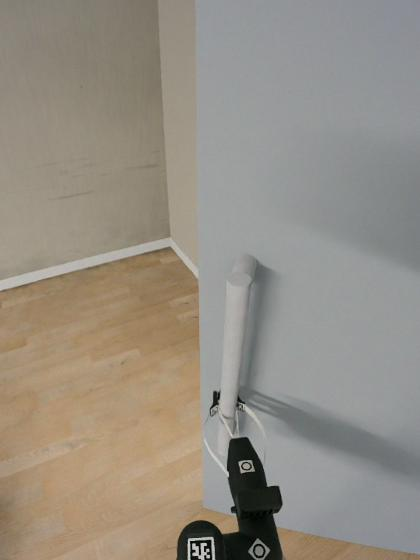

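Emit:
{"fn": "move", "kwargs": {"blocking": false, "r2": {"base":{"translate_m":-0.15,"strafe_m":-0.015},"pace":"slow","contact_limits":{"translate_m":0.9}}, "cameras": []}}

Emit:
{"fn": "wait", "kwargs": {"seconds": 4, "cameras": []}}

Emit:
{"fn": "move", "kwargs": {"blocking": false, "r2": {"base":{"translate_m":-0.148,"strafe_m":-0.035},"pace":"slow","contact_limits":{"translate_m":0.9}}, "cameras": []}}

Emit:
{"fn": "wait", "kwargs": {"seconds": 4, "cameras": ["r2_head_camera","r1_head_camera","r2_head_left_camera","r2_head_right_camera"]}}

Scene clock: 370.67 s.
move: r2 moving
r1: as last shown
r1.lidar_m: 0.76 0.66 0.86 2.16 2.28 2.26 2.20 2.32 2.60 2.13 0.91 1.43
r1.motor_effort: lift_m=+20(20) arm_m=-4(4) wheel_0=+3(3) wheel_1=+0(0) wheel_2=+1(1)
r1.servo_current: wrist_yaw_rad=59(59) wrist_pitch_rad=39(46) wrist_roll_rad=46(52) gripper_m=46(46)
r1.wrist_depth_mm: 136 138 - - - - - / 113 139 - - - - - / 117 140 271 - - - - / 137 161 - - - - - / 1921 - - - - - - / 1182 1182 192 1182 187 1160 1229 / 831 164 750 798 798 768 778
r2.base_odometry: x=-1.886 y=-2.749 heading=-1.282
r2.turned_by_wheels: +0.002
r2.turned_by_imu: +0.003
r2.base_tilt: forward=-0.6 right=+0.0
r2.lidar_m: 0.40 2.66 2.83 1.10 1.10 2.76 2.15 2.09 1.28 0.92 0.54 0.46
r2.base_status: translate_m moving; strafe_m moving
r2.joint_positions: lift_m=+0.830 arm_m=+0.000 wrist_yaw_rad=+0.028 wrist_pitch_rad=+0.002 wrist_roll_rad=+0.000 gripper_m=-0.029
r2.joint_status: not commanded
r2.measured_speeds: translate_m=-0.051 strafe_m=-0.004 rotate_rad=-0.004 lift_m=+0.000 arm_m=+0.000 wrist_yaw_rad=+0.000 wrist_pitch_rad=+0.000 wrist_roll_rad=+0.000
r2.motor_effort: lift_m=+21(21) arm_m=-8(8) wheel_0=+2(9) wheel_1=-8(10) wheel_2=+27(29)
r2.servo_current: wrist_yaw_rad=189(195) wrist_pitch_rad=46(46) wrist_roll_rad=52(59) gripper_m=104(111)
r2.contact_limits: translate_m 0.9
r2.hand_pose: x=+0.4619 y=-0.0792 z=+1.0075 quat_wxyz=(+1.000, +0.000, +0.001, +0.014) (m; r2's base frame)
r2.wrist_depth_mm: - - - 175 218 199 187 / - - - 165 219 201 189 / - - - 173 221 202 190 / - - - 173 222 203 191 / - - - 172 224 204 - / - - 182 172 216 206 193 / - - - - 223 200 193
pictures: none
No camera images: "cameras" was empty.

Scene clock: 372.97 s.
earlier move: r2 done
r1.base_odometry: x=+0.065 y=+1.423 heading=+2.939
r1.turned_by_wheels: +0.000
r1.turned_by_imu: +0.000
r1.base_tilt: forward=-1.6 right=+1.3
r1.lidar_m: 0.78 0.67 0.85 2.16 2.29 2.27 2.18 2.33 2.65 2.13 0.90 3.74
r1.base_status: not commanded
r1.joint_positions: lift_m=+0.127 arm_m=+0.000 wrist_yaw_rad=+3.089 wrist_pitch_rad=+0.002 wrist_roll_rad=+0.000 gripper_m=+0.056
r1.joint_status: not commanded
r1.measured_speeds: all 0
r1.motor_effort: lift_m=+20(20) arm_m=-4(4) wheel_0=+3(3) wheel_1=+0(0) wheel_2=+1(1)
r1.servo_current: wrist_yaw_rad=59(72) wrist_pitch_rad=46(52) wrist_roll_rad=52(65) gripper_m=39(46)
r1.hand_pose: x=-0.1125 y=+0.1024 z=+0.3046 quat_wxyz=(+0.026, -0.001, +0.000, +1.000) (m; r1's base frame)
r1.wrist_depth_mm: 136 138 - - - - - / 113 139 - - - - - / 117 139 270 - - - - / 137 161 - - - - - / 1921 - - - - - - / 1182 1182 191 1205 187 1160 1281 / 842 164 750 809 798 788 778
r2.base_odometry: x=-1.938 y=-2.621 heading=-1.282
r2.turned_by_wheels: +0.000
r2.turned_by_imu: +0.086
r2.base_tilt: forward=-0.6 right=+0.0
r2.lidar_m: 0.39 2.77 3.08 1.11 1.11 2.47 1.98 1.98 1.21 0.97 0.53 0.46
r2.base_status: done
r2.joint_positions: lift_m=+0.830 arm_m=+0.000 wrist_yaw_rad=+0.028 wrist_pitch_rad=+0.002 wrist_roll_rad=+0.000 gripper_m=-0.029
r2.joint_status: not commanded
r2.measured_speeds: all 0
r2.on_its_own: wrist_yaw_rad is at rest, and its servo_current (189 mA) is outside its rest range (0 to 104 mA)
r2.motor_effort: lift_m=+21(21) arm_m=-7(8) wheel_0=+9(14) wheel_1=-5(10) wheel_2=+22(31)
r2.servo_current: wrist_yaw_rad=189(208) wrist_pitch_rad=39(46) wrist_roll_rad=52(65) gripper_m=104(111)
r2.contact_limits: translate_m 0.9
r2.hand_pose: x=+0.4619 y=-0.0792 z=+1.0075 quat_wxyz=(+1.000, +0.000, +0.001, +0.014) (m; r2's base frame)
r2.wrist_depth_mm: - - - 230 218 202 191 / - - - 166 220 202 191 / - - - 174 222 204 193 / - - - 173 222 206 193 / - - - 173 225 207 195 / - - 182 173 217 208 195 / - - - - 224 203 196
wait: 2.30 of 4 s (r2 has come to rest)
pictures: none
No camera images: "cameras" was empty.

Scene clock: 373.47 s.
move: r2 moving
r1: as last shown
r1.base_tilt: forward=-1.6 right=+1.2
r1.lidar_m: 0.80 0.66 0.87 2.13 2.28 2.28 2.17 2.34 2.63 2.13 0.91 3.73
r1.servo_current: wrist_yaw_rad=65(65) wrist_pitch_rad=39(46) wrist_roll_rad=65(65) gripper_m=46(46)
r1.wrist_depth_mm: 137 139 - - - - - / 113 139 - - - - - / 117 140 272 - - - - / 137 161 - - - - - / 1921 - - - - - - / 1182 1205 193 1205 187 1160 1229 / 842 164 750 798 788 778 768
r2.base_odometry: x=-1.945 y=-2.610 heading=-1.280
r2.turned_by_wheels: +0.002
r2.turned_by_imu: +0.008
r2.base_tilt: forward=-0.7 right=+0.0
r2.lidar_m: 0.40 2.77 3.11 1.10 1.13 2.43 1.99 1.97 1.21 0.98 0.55 0.47
r2.base_status: translate_m moving; strafe_m moving
r2.joint_positions: lift_m=+0.830 arm_m=+0.000 wrist_yaw_rad=+0.028 wrist_pitch_rad=+0.002 wrist_roll_rad=+0.000 gripper_m=-0.029
r2.joint_status: not commanded
r2.measured_speeds: translate_m=-0.046 strafe_m=-0.013 rotate_rad=+0.004 lift_m=+0.000 arm_m=+0.000 wrist_yaw_rad=+0.000 wrist_pitch_rad=+0.000 wrist_roll_rad=+0.000
r2.motor_effort: lift_m=+21(21) arm_m=-7(8) wheel_0=+5(11) wheel_1=-7(9) wheel_2=+25(29)
r2.servo_current: wrist_yaw_rad=182(189) wrist_pitch_rad=39(46) wrist_roll_rad=46(52) gripper_m=98(104)
r2.contact_limits: translate_m 0.9
r2.hand_pose: x=+0.4619 y=-0.0792 z=+1.0075 quat_wxyz=(+1.000, +0.000, +0.001, +0.014) (m; r2's base frame)
r2.wrist_depth_mm: - - - 230 218 202 190 / - - - 166 220 202 191 / - - - 232 221 204 192 / - - - 177 224 205 192 / - - - 174 224 206 194 / - - 182 168 218 206 195 / - - - - 224 203 196
pictures: none
No camera images: "cameras" was empty.

Scene clock: 376.60 s.
earlier move: r2 done
r1.base_odometry: x=+0.065 y=+1.423 heading=+2.939
r1.turned_by_wheels: +0.000
r1.turned_by_imu: +0.000
r1.base_tilt: forward=-1.5 right=+1.2
r1.lidar_m: 0.81 0.66 0.84 2.17 2.28 2.26 2.20 2.31 2.66 2.15 0.89 3.76
r1.base_status: not commanded
r1.joint_positions: lift_m=+0.127 arm_m=+0.000 wrist_yaw_rad=+3.089 wrist_pitch_rad=+0.002 wrist_roll_rad=+0.000 gripper_m=+0.056
r1.joint_status: not commanded
r1.measured_speeds: all 0
r1.motor_effort: lift_m=+20(20) arm_m=-4(4) wheel_0=+3(4) wheel_1=+0(1) wheel_2=+1(1)
r1.servo_current: wrist_yaw_rad=46(65) wrist_pitch_rad=46(52) wrist_roll_rad=39(65) gripper_m=33(52)
r1.hand_pose: x=-0.1125 y=+0.1024 z=+0.3046 quat_wxyz=(+0.026, -0.001, +0.000, +1.000) (m; r1's base frame)
r1.wrist_depth_mm: 136 139 - - - - - / 113 139 - - - - - / 117 140 271 - - - - / 137 161 - - - - - / 1983 - - - - - - / 1205 1182 193 1182 187 1182 1308 / 854 163 759 809 788 778 778
r2.base_odometry: x=-2.014 y=-2.490 heading=-1.280
r2.turned_by_wheels: +0.000
r2.turned_by_imu: +0.125
r2.base_tilt: forward=-0.6 right=+0.0
r2.lidar_m: 0.40 2.88 1.18 1.14 3.49 2.14 1.87 1.83 1.14 0.88 0.52 0.47
r2.base_status: done
r2.joint_positions: lift_m=+0.830 arm_m=+0.000 wrist_yaw_rad=+0.028 wrist_pitch_rad=+0.002 wrist_roll_rad=+0.000 gripper_m=-0.029
r2.joint_status: not commanded
r2.measured_speeds: all 0
r2.on_its_own: wrist_yaw_rad is at rest, and its servo_current (189 mA) is outside its rest range (0 to 104 mA)
r2.motor_effort: lift_m=+21(21) arm_m=-7(8) wheel_0=+11(15) wheel_1=-1(9) wheel_2=+18(29)
r2.servo_current: wrist_yaw_rad=189(195) wrist_pitch_rad=39(46) wrist_roll_rad=46(59) gripper_m=98(104)
r2.contact_limits: translate_m 0.9
r2.hand_pose: x=+0.4619 y=-0.0792 z=+1.0075 quat_wxyz=(+1.000, +0.000, +0.001, +0.014) (m; r2's base frame)
r2.wrist_depth_mm: - - - 174 218 199 186 / - - - 165 219 200 189 / - - - 172 220 202 189 / - - - 172 221 203 190 / - - - 171 224 204 - / - - 183 167 216 205 192 / - - - - 223 200 193
wait: 3.13 of 4 s (r2 has come to rest)
pictures: r1_head_camera, r2_head_camera, r2_head_left_camera, r2_head_right_camera
Images, in order (width x height): r1_head_camera 420x560, r2_head_camera 420x560, r2_head_left_camera 420x672, r2_head_right_camera 420x672.

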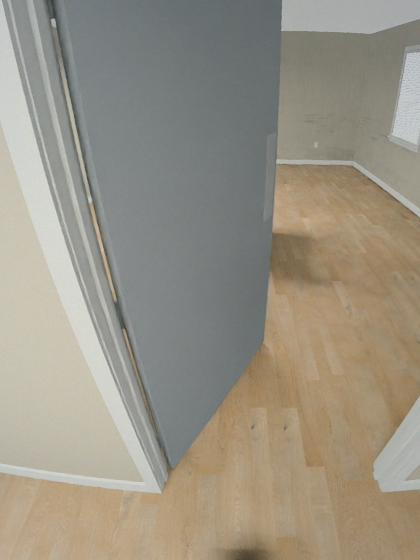

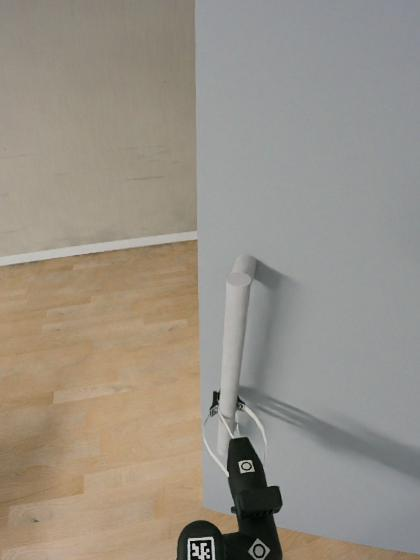

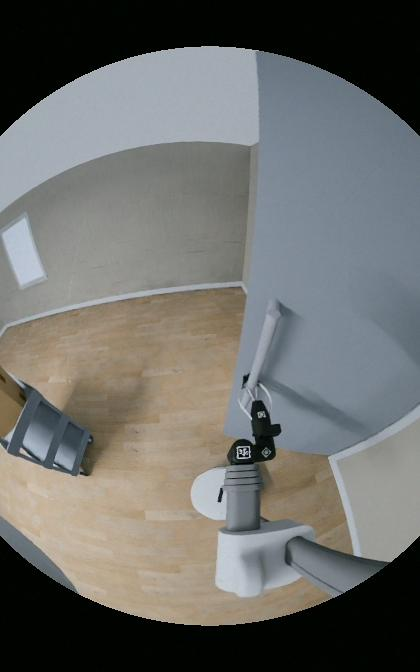

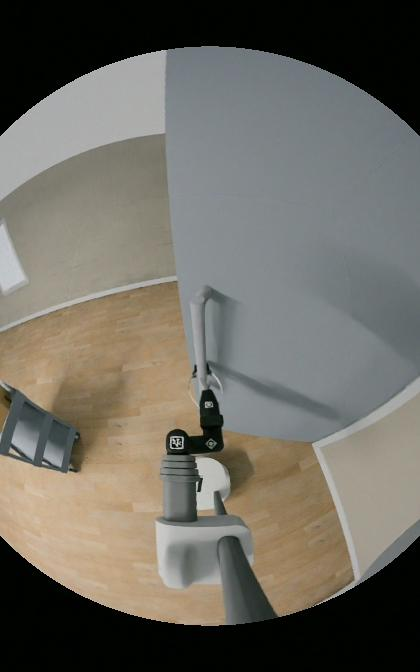

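Emit:
{"fn": "move", "kwargs": {"blocking": false, "r2": {"base":{"translate_m":-0.15,"strafe_m":-0.03},"pace":"slow","contact_limits":{"translate_m":0.9}}, "cameras": []}}

Emit:
{"fn": "wait", "kwargs": {"seconds": 4, "cameras": []}}

Emit:
{"fn": "move", "kwargs": {"blocking": false, "r2": {"base":{"translate_m":-0.148,"strafe_m":-0.03},"pace":"slow","contact_limits":{"translate_m":0.9}}, "cameras": []}}

Emit:
{"fn": "wait", "kwargs": {"seconds": 4, "cameras": []}}

Emit:
{"fn": "move", "kwargs": {"blocking": false, "r2": {"base":{"translate_m":-0.15,"strafe_m":-0.04},"pace":"slow","contact_limits":{"translate_m":0.9}}, "cameras": []}}

Emit:
{"fn": "wait", "kwargs": {"seconds": 4, "cameras": ["r2_head_camera","r1_head_camera","r2_head_left_camera","r1_head_left_camera"]}}

Scene clock: 384.93 s.
move: r2 moving
r1: as last shown
r1.base_tilt: forward=-1.6 right=+1.3
r1.lidar_m: 0.79 0.66 0.88 2.15 2.28 2.27 2.18 2.30 2.65 2.11 0.91 3.73
r1.motor_effort: lift_m=+20(20) arm_m=-4(4) wheel_0=+3(3) wheel_1=+0(1) wheel_2=+1(1)
r1.servo_current: wrist_yaw_rad=52(72) wrist_pitch_rad=46(46) wrist_roll_rad=52(65) gripper_m=46(46)
r1.wrist_depth_mm: 136 139 - - - - - / 113 139 - - - - - / 117 140 270 - - - - / 137 161 - - - - - / 1921 - - - - - - / 1205 1160 192 1205 187 1160 1229 / 831 164 750 788 798 768 778
r2.base_odometry: x=-2.020 y=-2.479 heading=-1.278
r2.turned_by_wheels: +0.002
r2.turned_by_imu: +0.005
r2.base_tilt: forward=-0.6 right=+0.0
r2.lidar_m: 0.39 2.87 1.16 1.13 3.44 2.13 1.86 1.83 1.14 0.92 0.54 0.45
r2.base_status: translate_m moving; strafe_m moving
r2.joint_positions: lift_m=+0.830 arm_m=+0.000 wrist_yaw_rad=+0.028 wrist_pitch_rad=+0.002 wrist_roll_rad=+0.000 gripper_m=-0.029
r2.joint_status: not commanded
r2.measured_speeds: translate_m=-0.049 strafe_m=-0.010 rotate_rad=+0.004 lift_m=+0.000 arm_m=+0.000 wrist_yaw_rad=+0.000 wrist_pitch_rad=+0.000 wrist_roll_rad=+0.000
r2.motor_effort: lift_m=+21(21) arm_m=-7(8) wheel_0=+11(11) wheel_1=-8(10) wheel_2=+25(27)
r2.servo_current: wrist_yaw_rad=189(195) wrist_pitch_rad=46(46) wrist_roll_rad=39(59) gripper_m=98(104)
r2.contact_limits: translate_m 0.9
r2.hand_pose: x=+0.4619 y=-0.0792 z=+1.0075 quat_wxyz=(+1.000, +0.000, +0.001, +0.014) (m; r2's base frame)
r2.wrist_depth_mm: - - - 230 217 199 187 / - - - 166 218 199 188 / - - - 232 220 202 189 / - - - 174 221 203 190 / - - - 173 224 204 - / - - 180 168 216 205 192 / - - - - 223 200 193
pictures: none
No camera images: "cameras" was empty.

Scene clock: 387.63 s.
earlier move: r2 done
r1.base_odometry: x=+0.065 y=+1.423 heading=+2.939
r1.turned_by_wheels: +0.000
r1.turned_by_imu: +0.000
r1.base_tilt: forward=-1.6 right=+1.3
r1.lidar_m: 0.84 0.65 0.87 2.17 2.29 2.26 2.20 2.33 2.64 2.12 0.91 3.74
r1.base_status: not commanded
r1.joint_positions: lift_m=+0.127 arm_m=+0.000 wrist_yaw_rad=+3.089 wrist_pitch_rad=+0.002 wrist_roll_rad=+0.000 gripper_m=+0.056
r1.joint_status: not commanded
r1.measured_speeds: all 0
r1.motor_effort: lift_m=+20(20) arm_m=-4(4) wheel_0=+3(3) wheel_1=+0(1) wheel_2=+1(1)
r1.servo_current: wrist_yaw_rad=33(72) wrist_pitch_rad=46(52) wrist_roll_rad=52(72) gripper_m=39(46)
r1.hand_pose: x=-0.1125 y=+0.1024 z=+0.3046 quat_wxyz=(+0.026, -0.001, +0.000, +1.000) (m; r1's base frame)
r1.wrist_depth_mm: 136 138 - - - - - / 113 139 - - - - - / 117 140 272 - - - - / 137 161 - - - - - / 1921 - - - - - - / 1160 1182 192 1182 187 1160 1255 / 842 164 750 788 798 768 768
r2.base_odometry: x=-2.086 y=-2.355 heading=-1.278
r2.turned_by_wheels: +0.000
r2.turned_by_imu: +0.116
r2.base_tilt: forward=-0.6 right=+0.0
r2.lidar_m: 0.40 3.01 1.18 1.17 2.74 1.92 1.76 1.51 1.05 0.89 0.53 0.46
r2.base_status: done
r2.joint_positions: lift_m=+0.830 arm_m=+0.000 wrist_yaw_rad=+0.029 wrist_pitch_rad=+0.002 wrist_roll_rad=+0.000 gripper_m=-0.029
r2.joint_status: not commanded
r2.measured_speeds: all 0
r2.on_its_own: wrist_yaw_rad is at rest, and its servo_current (189 mA) is outside its rest range (0 to 104 mA)
r2.motor_effort: lift_m=+21(21) arm_m=-7(8) wheel_0=+12(16) wheel_1=-2(10) wheel_2=+18(30)
r2.servo_current: wrist_yaw_rad=189(202) wrist_pitch_rad=39(46) wrist_roll_rad=52(59) gripper_m=98(104)
r2.contact_limits: translate_m 0.9
r2.hand_pose: x=+0.4619 y=-0.0791 z=+1.0075 quat_wxyz=(+1.000, +0.000, +0.001, +0.014) (m; r2's base frame)
r2.wrist_depth_mm: - - - 229 216 199 185 / - - - 166 218 198 186 / - - - 231 219 200 187 / - - - 174 220 201 189 / - - - 173 223 202 187 / - - 182 167 215 203 190 / - - - - 221 199 190
wait: 2.70 of 4 s (r2 has come to rest)
pictures: none
No camera images: "cameras" was empty.

Scene clock: 388.13 s.
move: r2 moving
r1: as last shown
r1.lidar_m: 0.83 0.67 0.84 2.14 2.27 2.26 2.19 2.31 2.62 2.15 0.92 3.72
r1.motor_effort: lift_m=+20(20) arm_m=-4(4) wheel_0=+3(4) wheel_1=+0(0) wheel_2=+1(1)
r1.servo_current: wrist_yaw_rad=52(59) wrist_pitch_rad=46(46) wrist_roll_rad=52(59) gripper_m=33(46)
r1.wrist_depth_mm: 136 139 - - - - - / 113 139 - - - - - / 117 140 271 - - - - / 137 161 - - - - - / 1921 - - - - - - / 1160 1160 192 1205 187 1160 1229 / 866 164 750 798 788 778 768
r2.base_odometry: x=-2.092 y=-2.344 heading=-1.276
r2.turned_by_wheels: +0.002
r2.turned_by_imu: +0.009
r2.base_tilt: forward=-0.6 right=+0.0
r2.lidar_m: 0.39 3.06 1.17 1.16 2.75 1.85 1.74 1.51 1.03 0.88 0.52 0.44
r2.base_status: translate_m moving; strafe_m moving
r2.joint_positions: lift_m=+0.830 arm_m=+0.000 wrist_yaw_rad=+0.029 wrist_pitch_rad=+0.002 wrist_roll_rad=+0.000 gripper_m=-0.029
r2.joint_status: not commanded
r2.measured_speeds: translate_m=-0.047 strafe_m=-0.010 rotate_rad=-0.001 lift_m=+0.000 arm_m=+0.000 wrist_yaw_rad=+0.000 wrist_pitch_rad=+0.000 wrist_roll_rad=+0.000
r2.motor_effort: lift_m=+21(21) arm_m=-7(7) wheel_0=+10(10) wheel_1=-8(8) wheel_2=+24(27)
r2.servo_current: wrist_yaw_rad=182(195) wrist_pitch_rad=39(46) wrist_roll_rad=52(59) gripper_m=91(98)
r2.contact_limits: translate_m 0.9
r2.hand_pose: x=+0.4619 y=-0.0791 z=+1.0075 quat_wxyz=(+1.000, +0.000, +0.001, +0.014) (m; r2's base frame)
r2.wrist_depth_mm: - - - 228 216 198 185 / - - - 167 217 199 186 / - - - 232 220 200 187 / - - - 233 220 201 187 / - - - 176 223 202 187 / - - 179 168 216 202 190 / - - - - 221 201 190
pictures: none
No camera images: "cameras" was empty.

Scene clock: 390.60 s.
earlier move: r2 done
r1.base_odometry: x=+0.065 y=+1.423 heading=+2.939
r1.turned_by_wheels: +0.000
r1.turned_by_imu: +0.000
r1.base_tilt: forward=-1.6 right=+1.3
r1.lidar_m: 0.86 0.65 0.85 2.16 2.28 2.25 2.16 2.31 2.65 2.13 0.90 3.74
r1.base_status: not commanded
r1.joint_positions: lift_m=+0.127 arm_m=+0.000 wrist_yaw_rad=+3.089 wrist_pitch_rad=+0.002 wrist_roll_rad=+0.000 gripper_m=+0.056
r1.joint_status: not commanded
r1.measured_speeds: all 0
r1.motor_effort: lift_m=+20(20) arm_m=-4(4) wheel_0=+3(4) wheel_1=+0(1) wheel_2=+1(1)
r1.servo_current: wrist_yaw_rad=46(72) wrist_pitch_rad=46(52) wrist_roll_rad=65(72) gripper_m=39(52)
r1.hand_pose: x=-0.1125 y=+0.1024 z=+0.3046 quat_wxyz=(+0.026, -0.001, +0.000, +1.000) (m; r1's base frame)
r1.wrist_depth_mm: 137 139 - - - - - / 113 139 - - - - - / 117 140 271 - - - - / 137 161 - - - - - / 1921 - - - - - - / 1182 1205 193 1182 187 1138 1255 / 842 164 750 809 788 768 778
r2.base_odometry: x=-2.157 y=-2.222 heading=-1.276
r2.turned_by_wheels: +0.000
r2.turned_by_imu: +0.120
r2.base_tilt: forward=-0.6 right=+0.0
r2.lidar_m: 0.40 3.24 1.24 4.87 2.26 1.74 1.66 1.30 0.97 0.84 0.51 0.45
r2.base_status: done
r2.joint_positions: lift_m=+0.830 arm_m=+0.000 wrist_yaw_rad=+0.029 wrist_pitch_rad=+0.002 wrist_roll_rad=+0.000 gripper_m=-0.029
r2.joint_status: not commanded
r2.measured_speeds: all 0
r2.on_its_own: wrist_yaw_rad is at rest, and its servo_current (176 mA) is outside its rest range (0 to 104 mA)
r2.motor_effort: lift_m=+21(21) arm_m=-7(7) wheel_0=+11(17) wheel_1=-2(9) wheel_2=+18(31)
r2.servo_current: wrist_yaw_rad=176(202) wrist_pitch_rad=39(46) wrist_roll_rad=46(59) gripper_m=98(104)
r2.contact_limits: translate_m 0.9
r2.hand_pose: x=+0.4619 y=-0.0791 z=+1.0075 quat_wxyz=(+1.000, +0.000, +0.001, +0.014) (m; r2's base frame)
r2.wrist_depth_mm: - - - 229 215 198 - / - - - 166 217 196 183 / - - - 175 218 198 185 / - - - 173 220 200 186 / - - - 173 222 201 186 / - - 182 168 212 202 188 / - - - - 218 196 187
wait: 2.47 of 4 s (r2 has come to rest)
pictures: none
No camera images: "cameras" was empty.

Scene clock: 391.10 s.
move: r2 moving
r1: as last shown
r1.lidar_m: 0.84 0.66 0.86 2.17 2.28 2.27 2.18 2.33 2.62 2.16 0.90 3.72
r1.motor_effort: lift_m=+20(20) arm_m=-4(4) wheel_0=+3(3) wheel_1=+0(0) wheel_2=+1(1)
r1.servo_current: wrist_yaw_rad=46(65) wrist_pitch_rad=46(46) wrist_roll_rad=52(72) gripper_m=46(46)
r1.wrist_depth_mm: 136 138 - - - - - / 113 139 - - - - - / 117 139 270 - - - - / 137 161 - - - - - / 1921 - - - - - - / 1182 1182 192 1182 187 1182 1255 / 854 164 750 798 798 778 768
r2.base_odometry: x=-2.164 y=-2.212 heading=-1.274
r2.turned_by_wheels: +0.002
r2.turned_by_imu: +0.008
r2.base_tilt: forward=-0.6 right=+0.1
r2.lidar_m: 0.41 3.27 1.22 4.86 2.26 1.71 1.64 1.29 0.97 0.83 0.53 0.45
r2.base_status: translate_m moving; strafe_m moving
r2.joint_positions: lift_m=+0.830 arm_m=+0.000 wrist_yaw_rad=+0.029 wrist_pitch_rad=+0.002 wrist_roll_rad=+0.000 gripper_m=-0.029
r2.joint_status: not commanded
r2.measured_speeds: translate_m=-0.046 strafe_m=-0.014 rotate_rad=+0.002 lift_m=+0.000 arm_m=+0.000 wrist_yaw_rad=+0.000 wrist_pitch_rad=+0.000 wrist_roll_rad=+0.000
r2.motor_effort: lift_m=+21(21) arm_m=-7(7) wheel_0=+12(12) wheel_1=-7(8) wheel_2=+23(27)
r2.servo_current: wrist_yaw_rad=189(208) wrist_pitch_rad=39(46) wrist_roll_rad=39(52) gripper_m=91(98)
r2.contact_limits: translate_m 0.9
r2.hand_pose: x=+0.4619 y=-0.0791 z=+1.0075 quat_wxyz=(+1.000, +0.000, +0.001, +0.014) (m; r2's base frame)
r2.wrist_depth_mm: - - - 228 215 193 - / - - - 167 216 195 182 / - - - 231 216 197 184 / - - - 232 218 198 185 / - - - 179 220 198 185 / - - 177 168 218 200 186 / - - - - 220 197 187
pictures: none
No camera images: "cameras" was empty.

Scene clock: 393.70 s.
earlier move: r2 done
r1.base_odometry: x=+0.065 y=+1.423 heading=+2.939
r1.turned_by_wheels: +0.000
r1.turned_by_imu: +0.000
r1.base_tilt: forward=-1.6 right=+1.3
r1.lidar_m: 0.86 0.64 0.85 2.16 2.28 2.25 2.18 2.32 2.64 2.14 0.90 3.71
r1.base_status: not commanded
r1.joint_positions: lift_m=+0.127 arm_m=+0.000 wrist_yaw_rad=+3.089 wrist_pitch_rad=+0.002 wrist_roll_rad=+0.000 gripper_m=+0.056
r1.joint_status: not commanded
r1.measured_speeds: all 0
r1.motor_effort: lift_m=+20(20) arm_m=-4(4) wheel_0=+2(3) wheel_1=+0(0) wheel_2=+1(1)
r1.servo_current: wrist_yaw_rad=59(72) wrist_pitch_rad=46(52) wrist_roll_rad=39(72) gripper_m=46(46)
r1.hand_pose: x=-0.1125 y=+0.1024 z=+0.3046 quat_wxyz=(+0.026, -0.001, +0.000, +1.000) (m; r1's base frame)
r1.wrist_depth_mm: 136 138 - - - - - / 113 139 - - - - - / 117 139 271 - - - - / 137 161 - - - - - / 1921 - - - - - - / 1182 1205 192 1205 187 1160 1281 / 854 164 759 798 809 768 759
r2.base_odometry: x=-2.239 y=-2.091 heading=-1.273
r2.turned_by_wheels: +0.000
r2.turned_by_imu: +0.148
r2.base_tilt: forward=-0.6 right=+0.0
r2.lidar_m: 0.39 1.39 1.31 3.57 1.91 1.58 1.58 1.07 0.87 0.75 0.50 0.45
r2.base_status: done
r2.joint_positions: lift_m=+0.830 arm_m=+0.000 wrist_yaw_rad=+0.029 wrist_pitch_rad=+0.002 wrist_roll_rad=+0.000 gripper_m=-0.029
r2.joint_status: not commanded
r2.measured_speeds: all 0
r2.on_its_own: wrist_yaw_rad is at rest, and its servo_current (189 mA) is outside its rest range (0 to 104 mA)
r2.motor_effort: lift_m=+21(21) arm_m=-7(7) wheel_0=+11(15) wheel_1=-2(11) wheel_2=+21(29)
r2.servo_current: wrist_yaw_rad=189(208) wrist_pitch_rad=39(46) wrist_roll_rad=59(59) gripper_m=98(104)
r2.contact_limits: translate_m 0.9
r2.hand_pose: x=+0.4619 y=-0.0790 z=+1.0075 quat_wxyz=(+1.000, +0.000, +0.001, +0.014) (m; r2's base frame)
r2.wrist_depth_mm: - - - 227 213 190 176 / - - - 166 214 190 177 / - - - 175 216 193 178 / - - - 173 217 197 179 / - - - 173 219 195 181 / - - 182 168 208 195 181 / - - - - 218 191 182
wait: 2.60 of 4 s (r2 has come to rest)
pictures: r1_head_camera, r1_head_left_camera, r2_head_camera, r2_head_left_camera
Images, in order (width x height): r1_head_camera 420x560, r1_head_left_camera 420x672, r2_head_camera 420x560, r2_head_left_camera 420x672.

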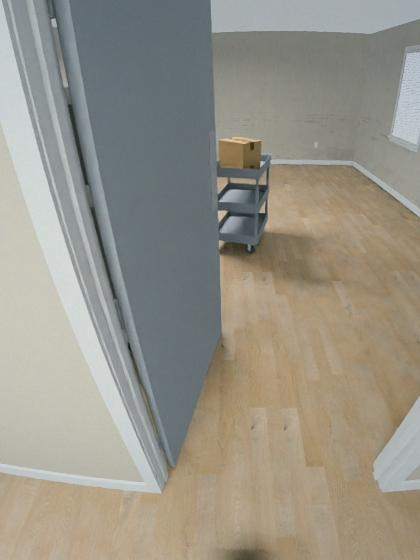

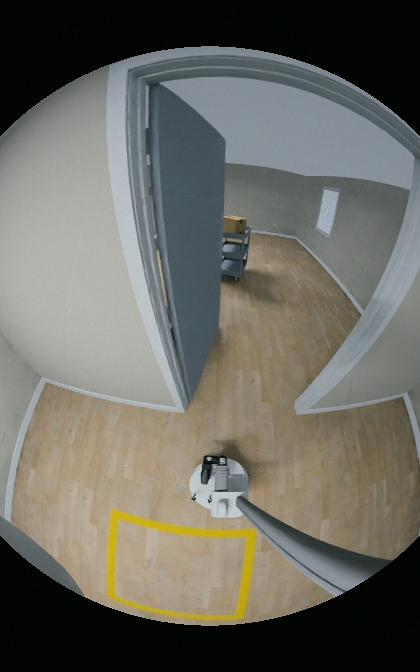

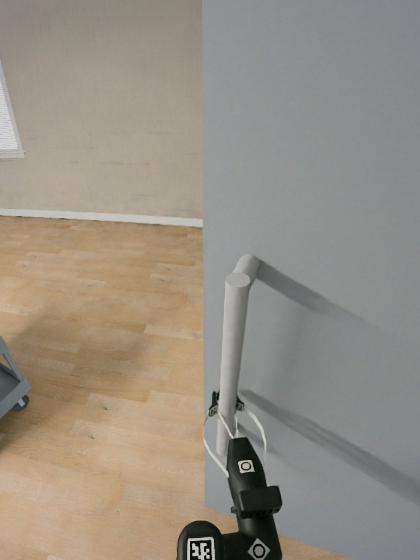

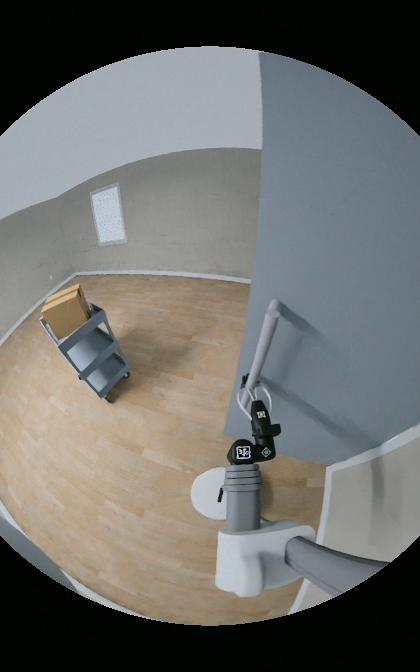

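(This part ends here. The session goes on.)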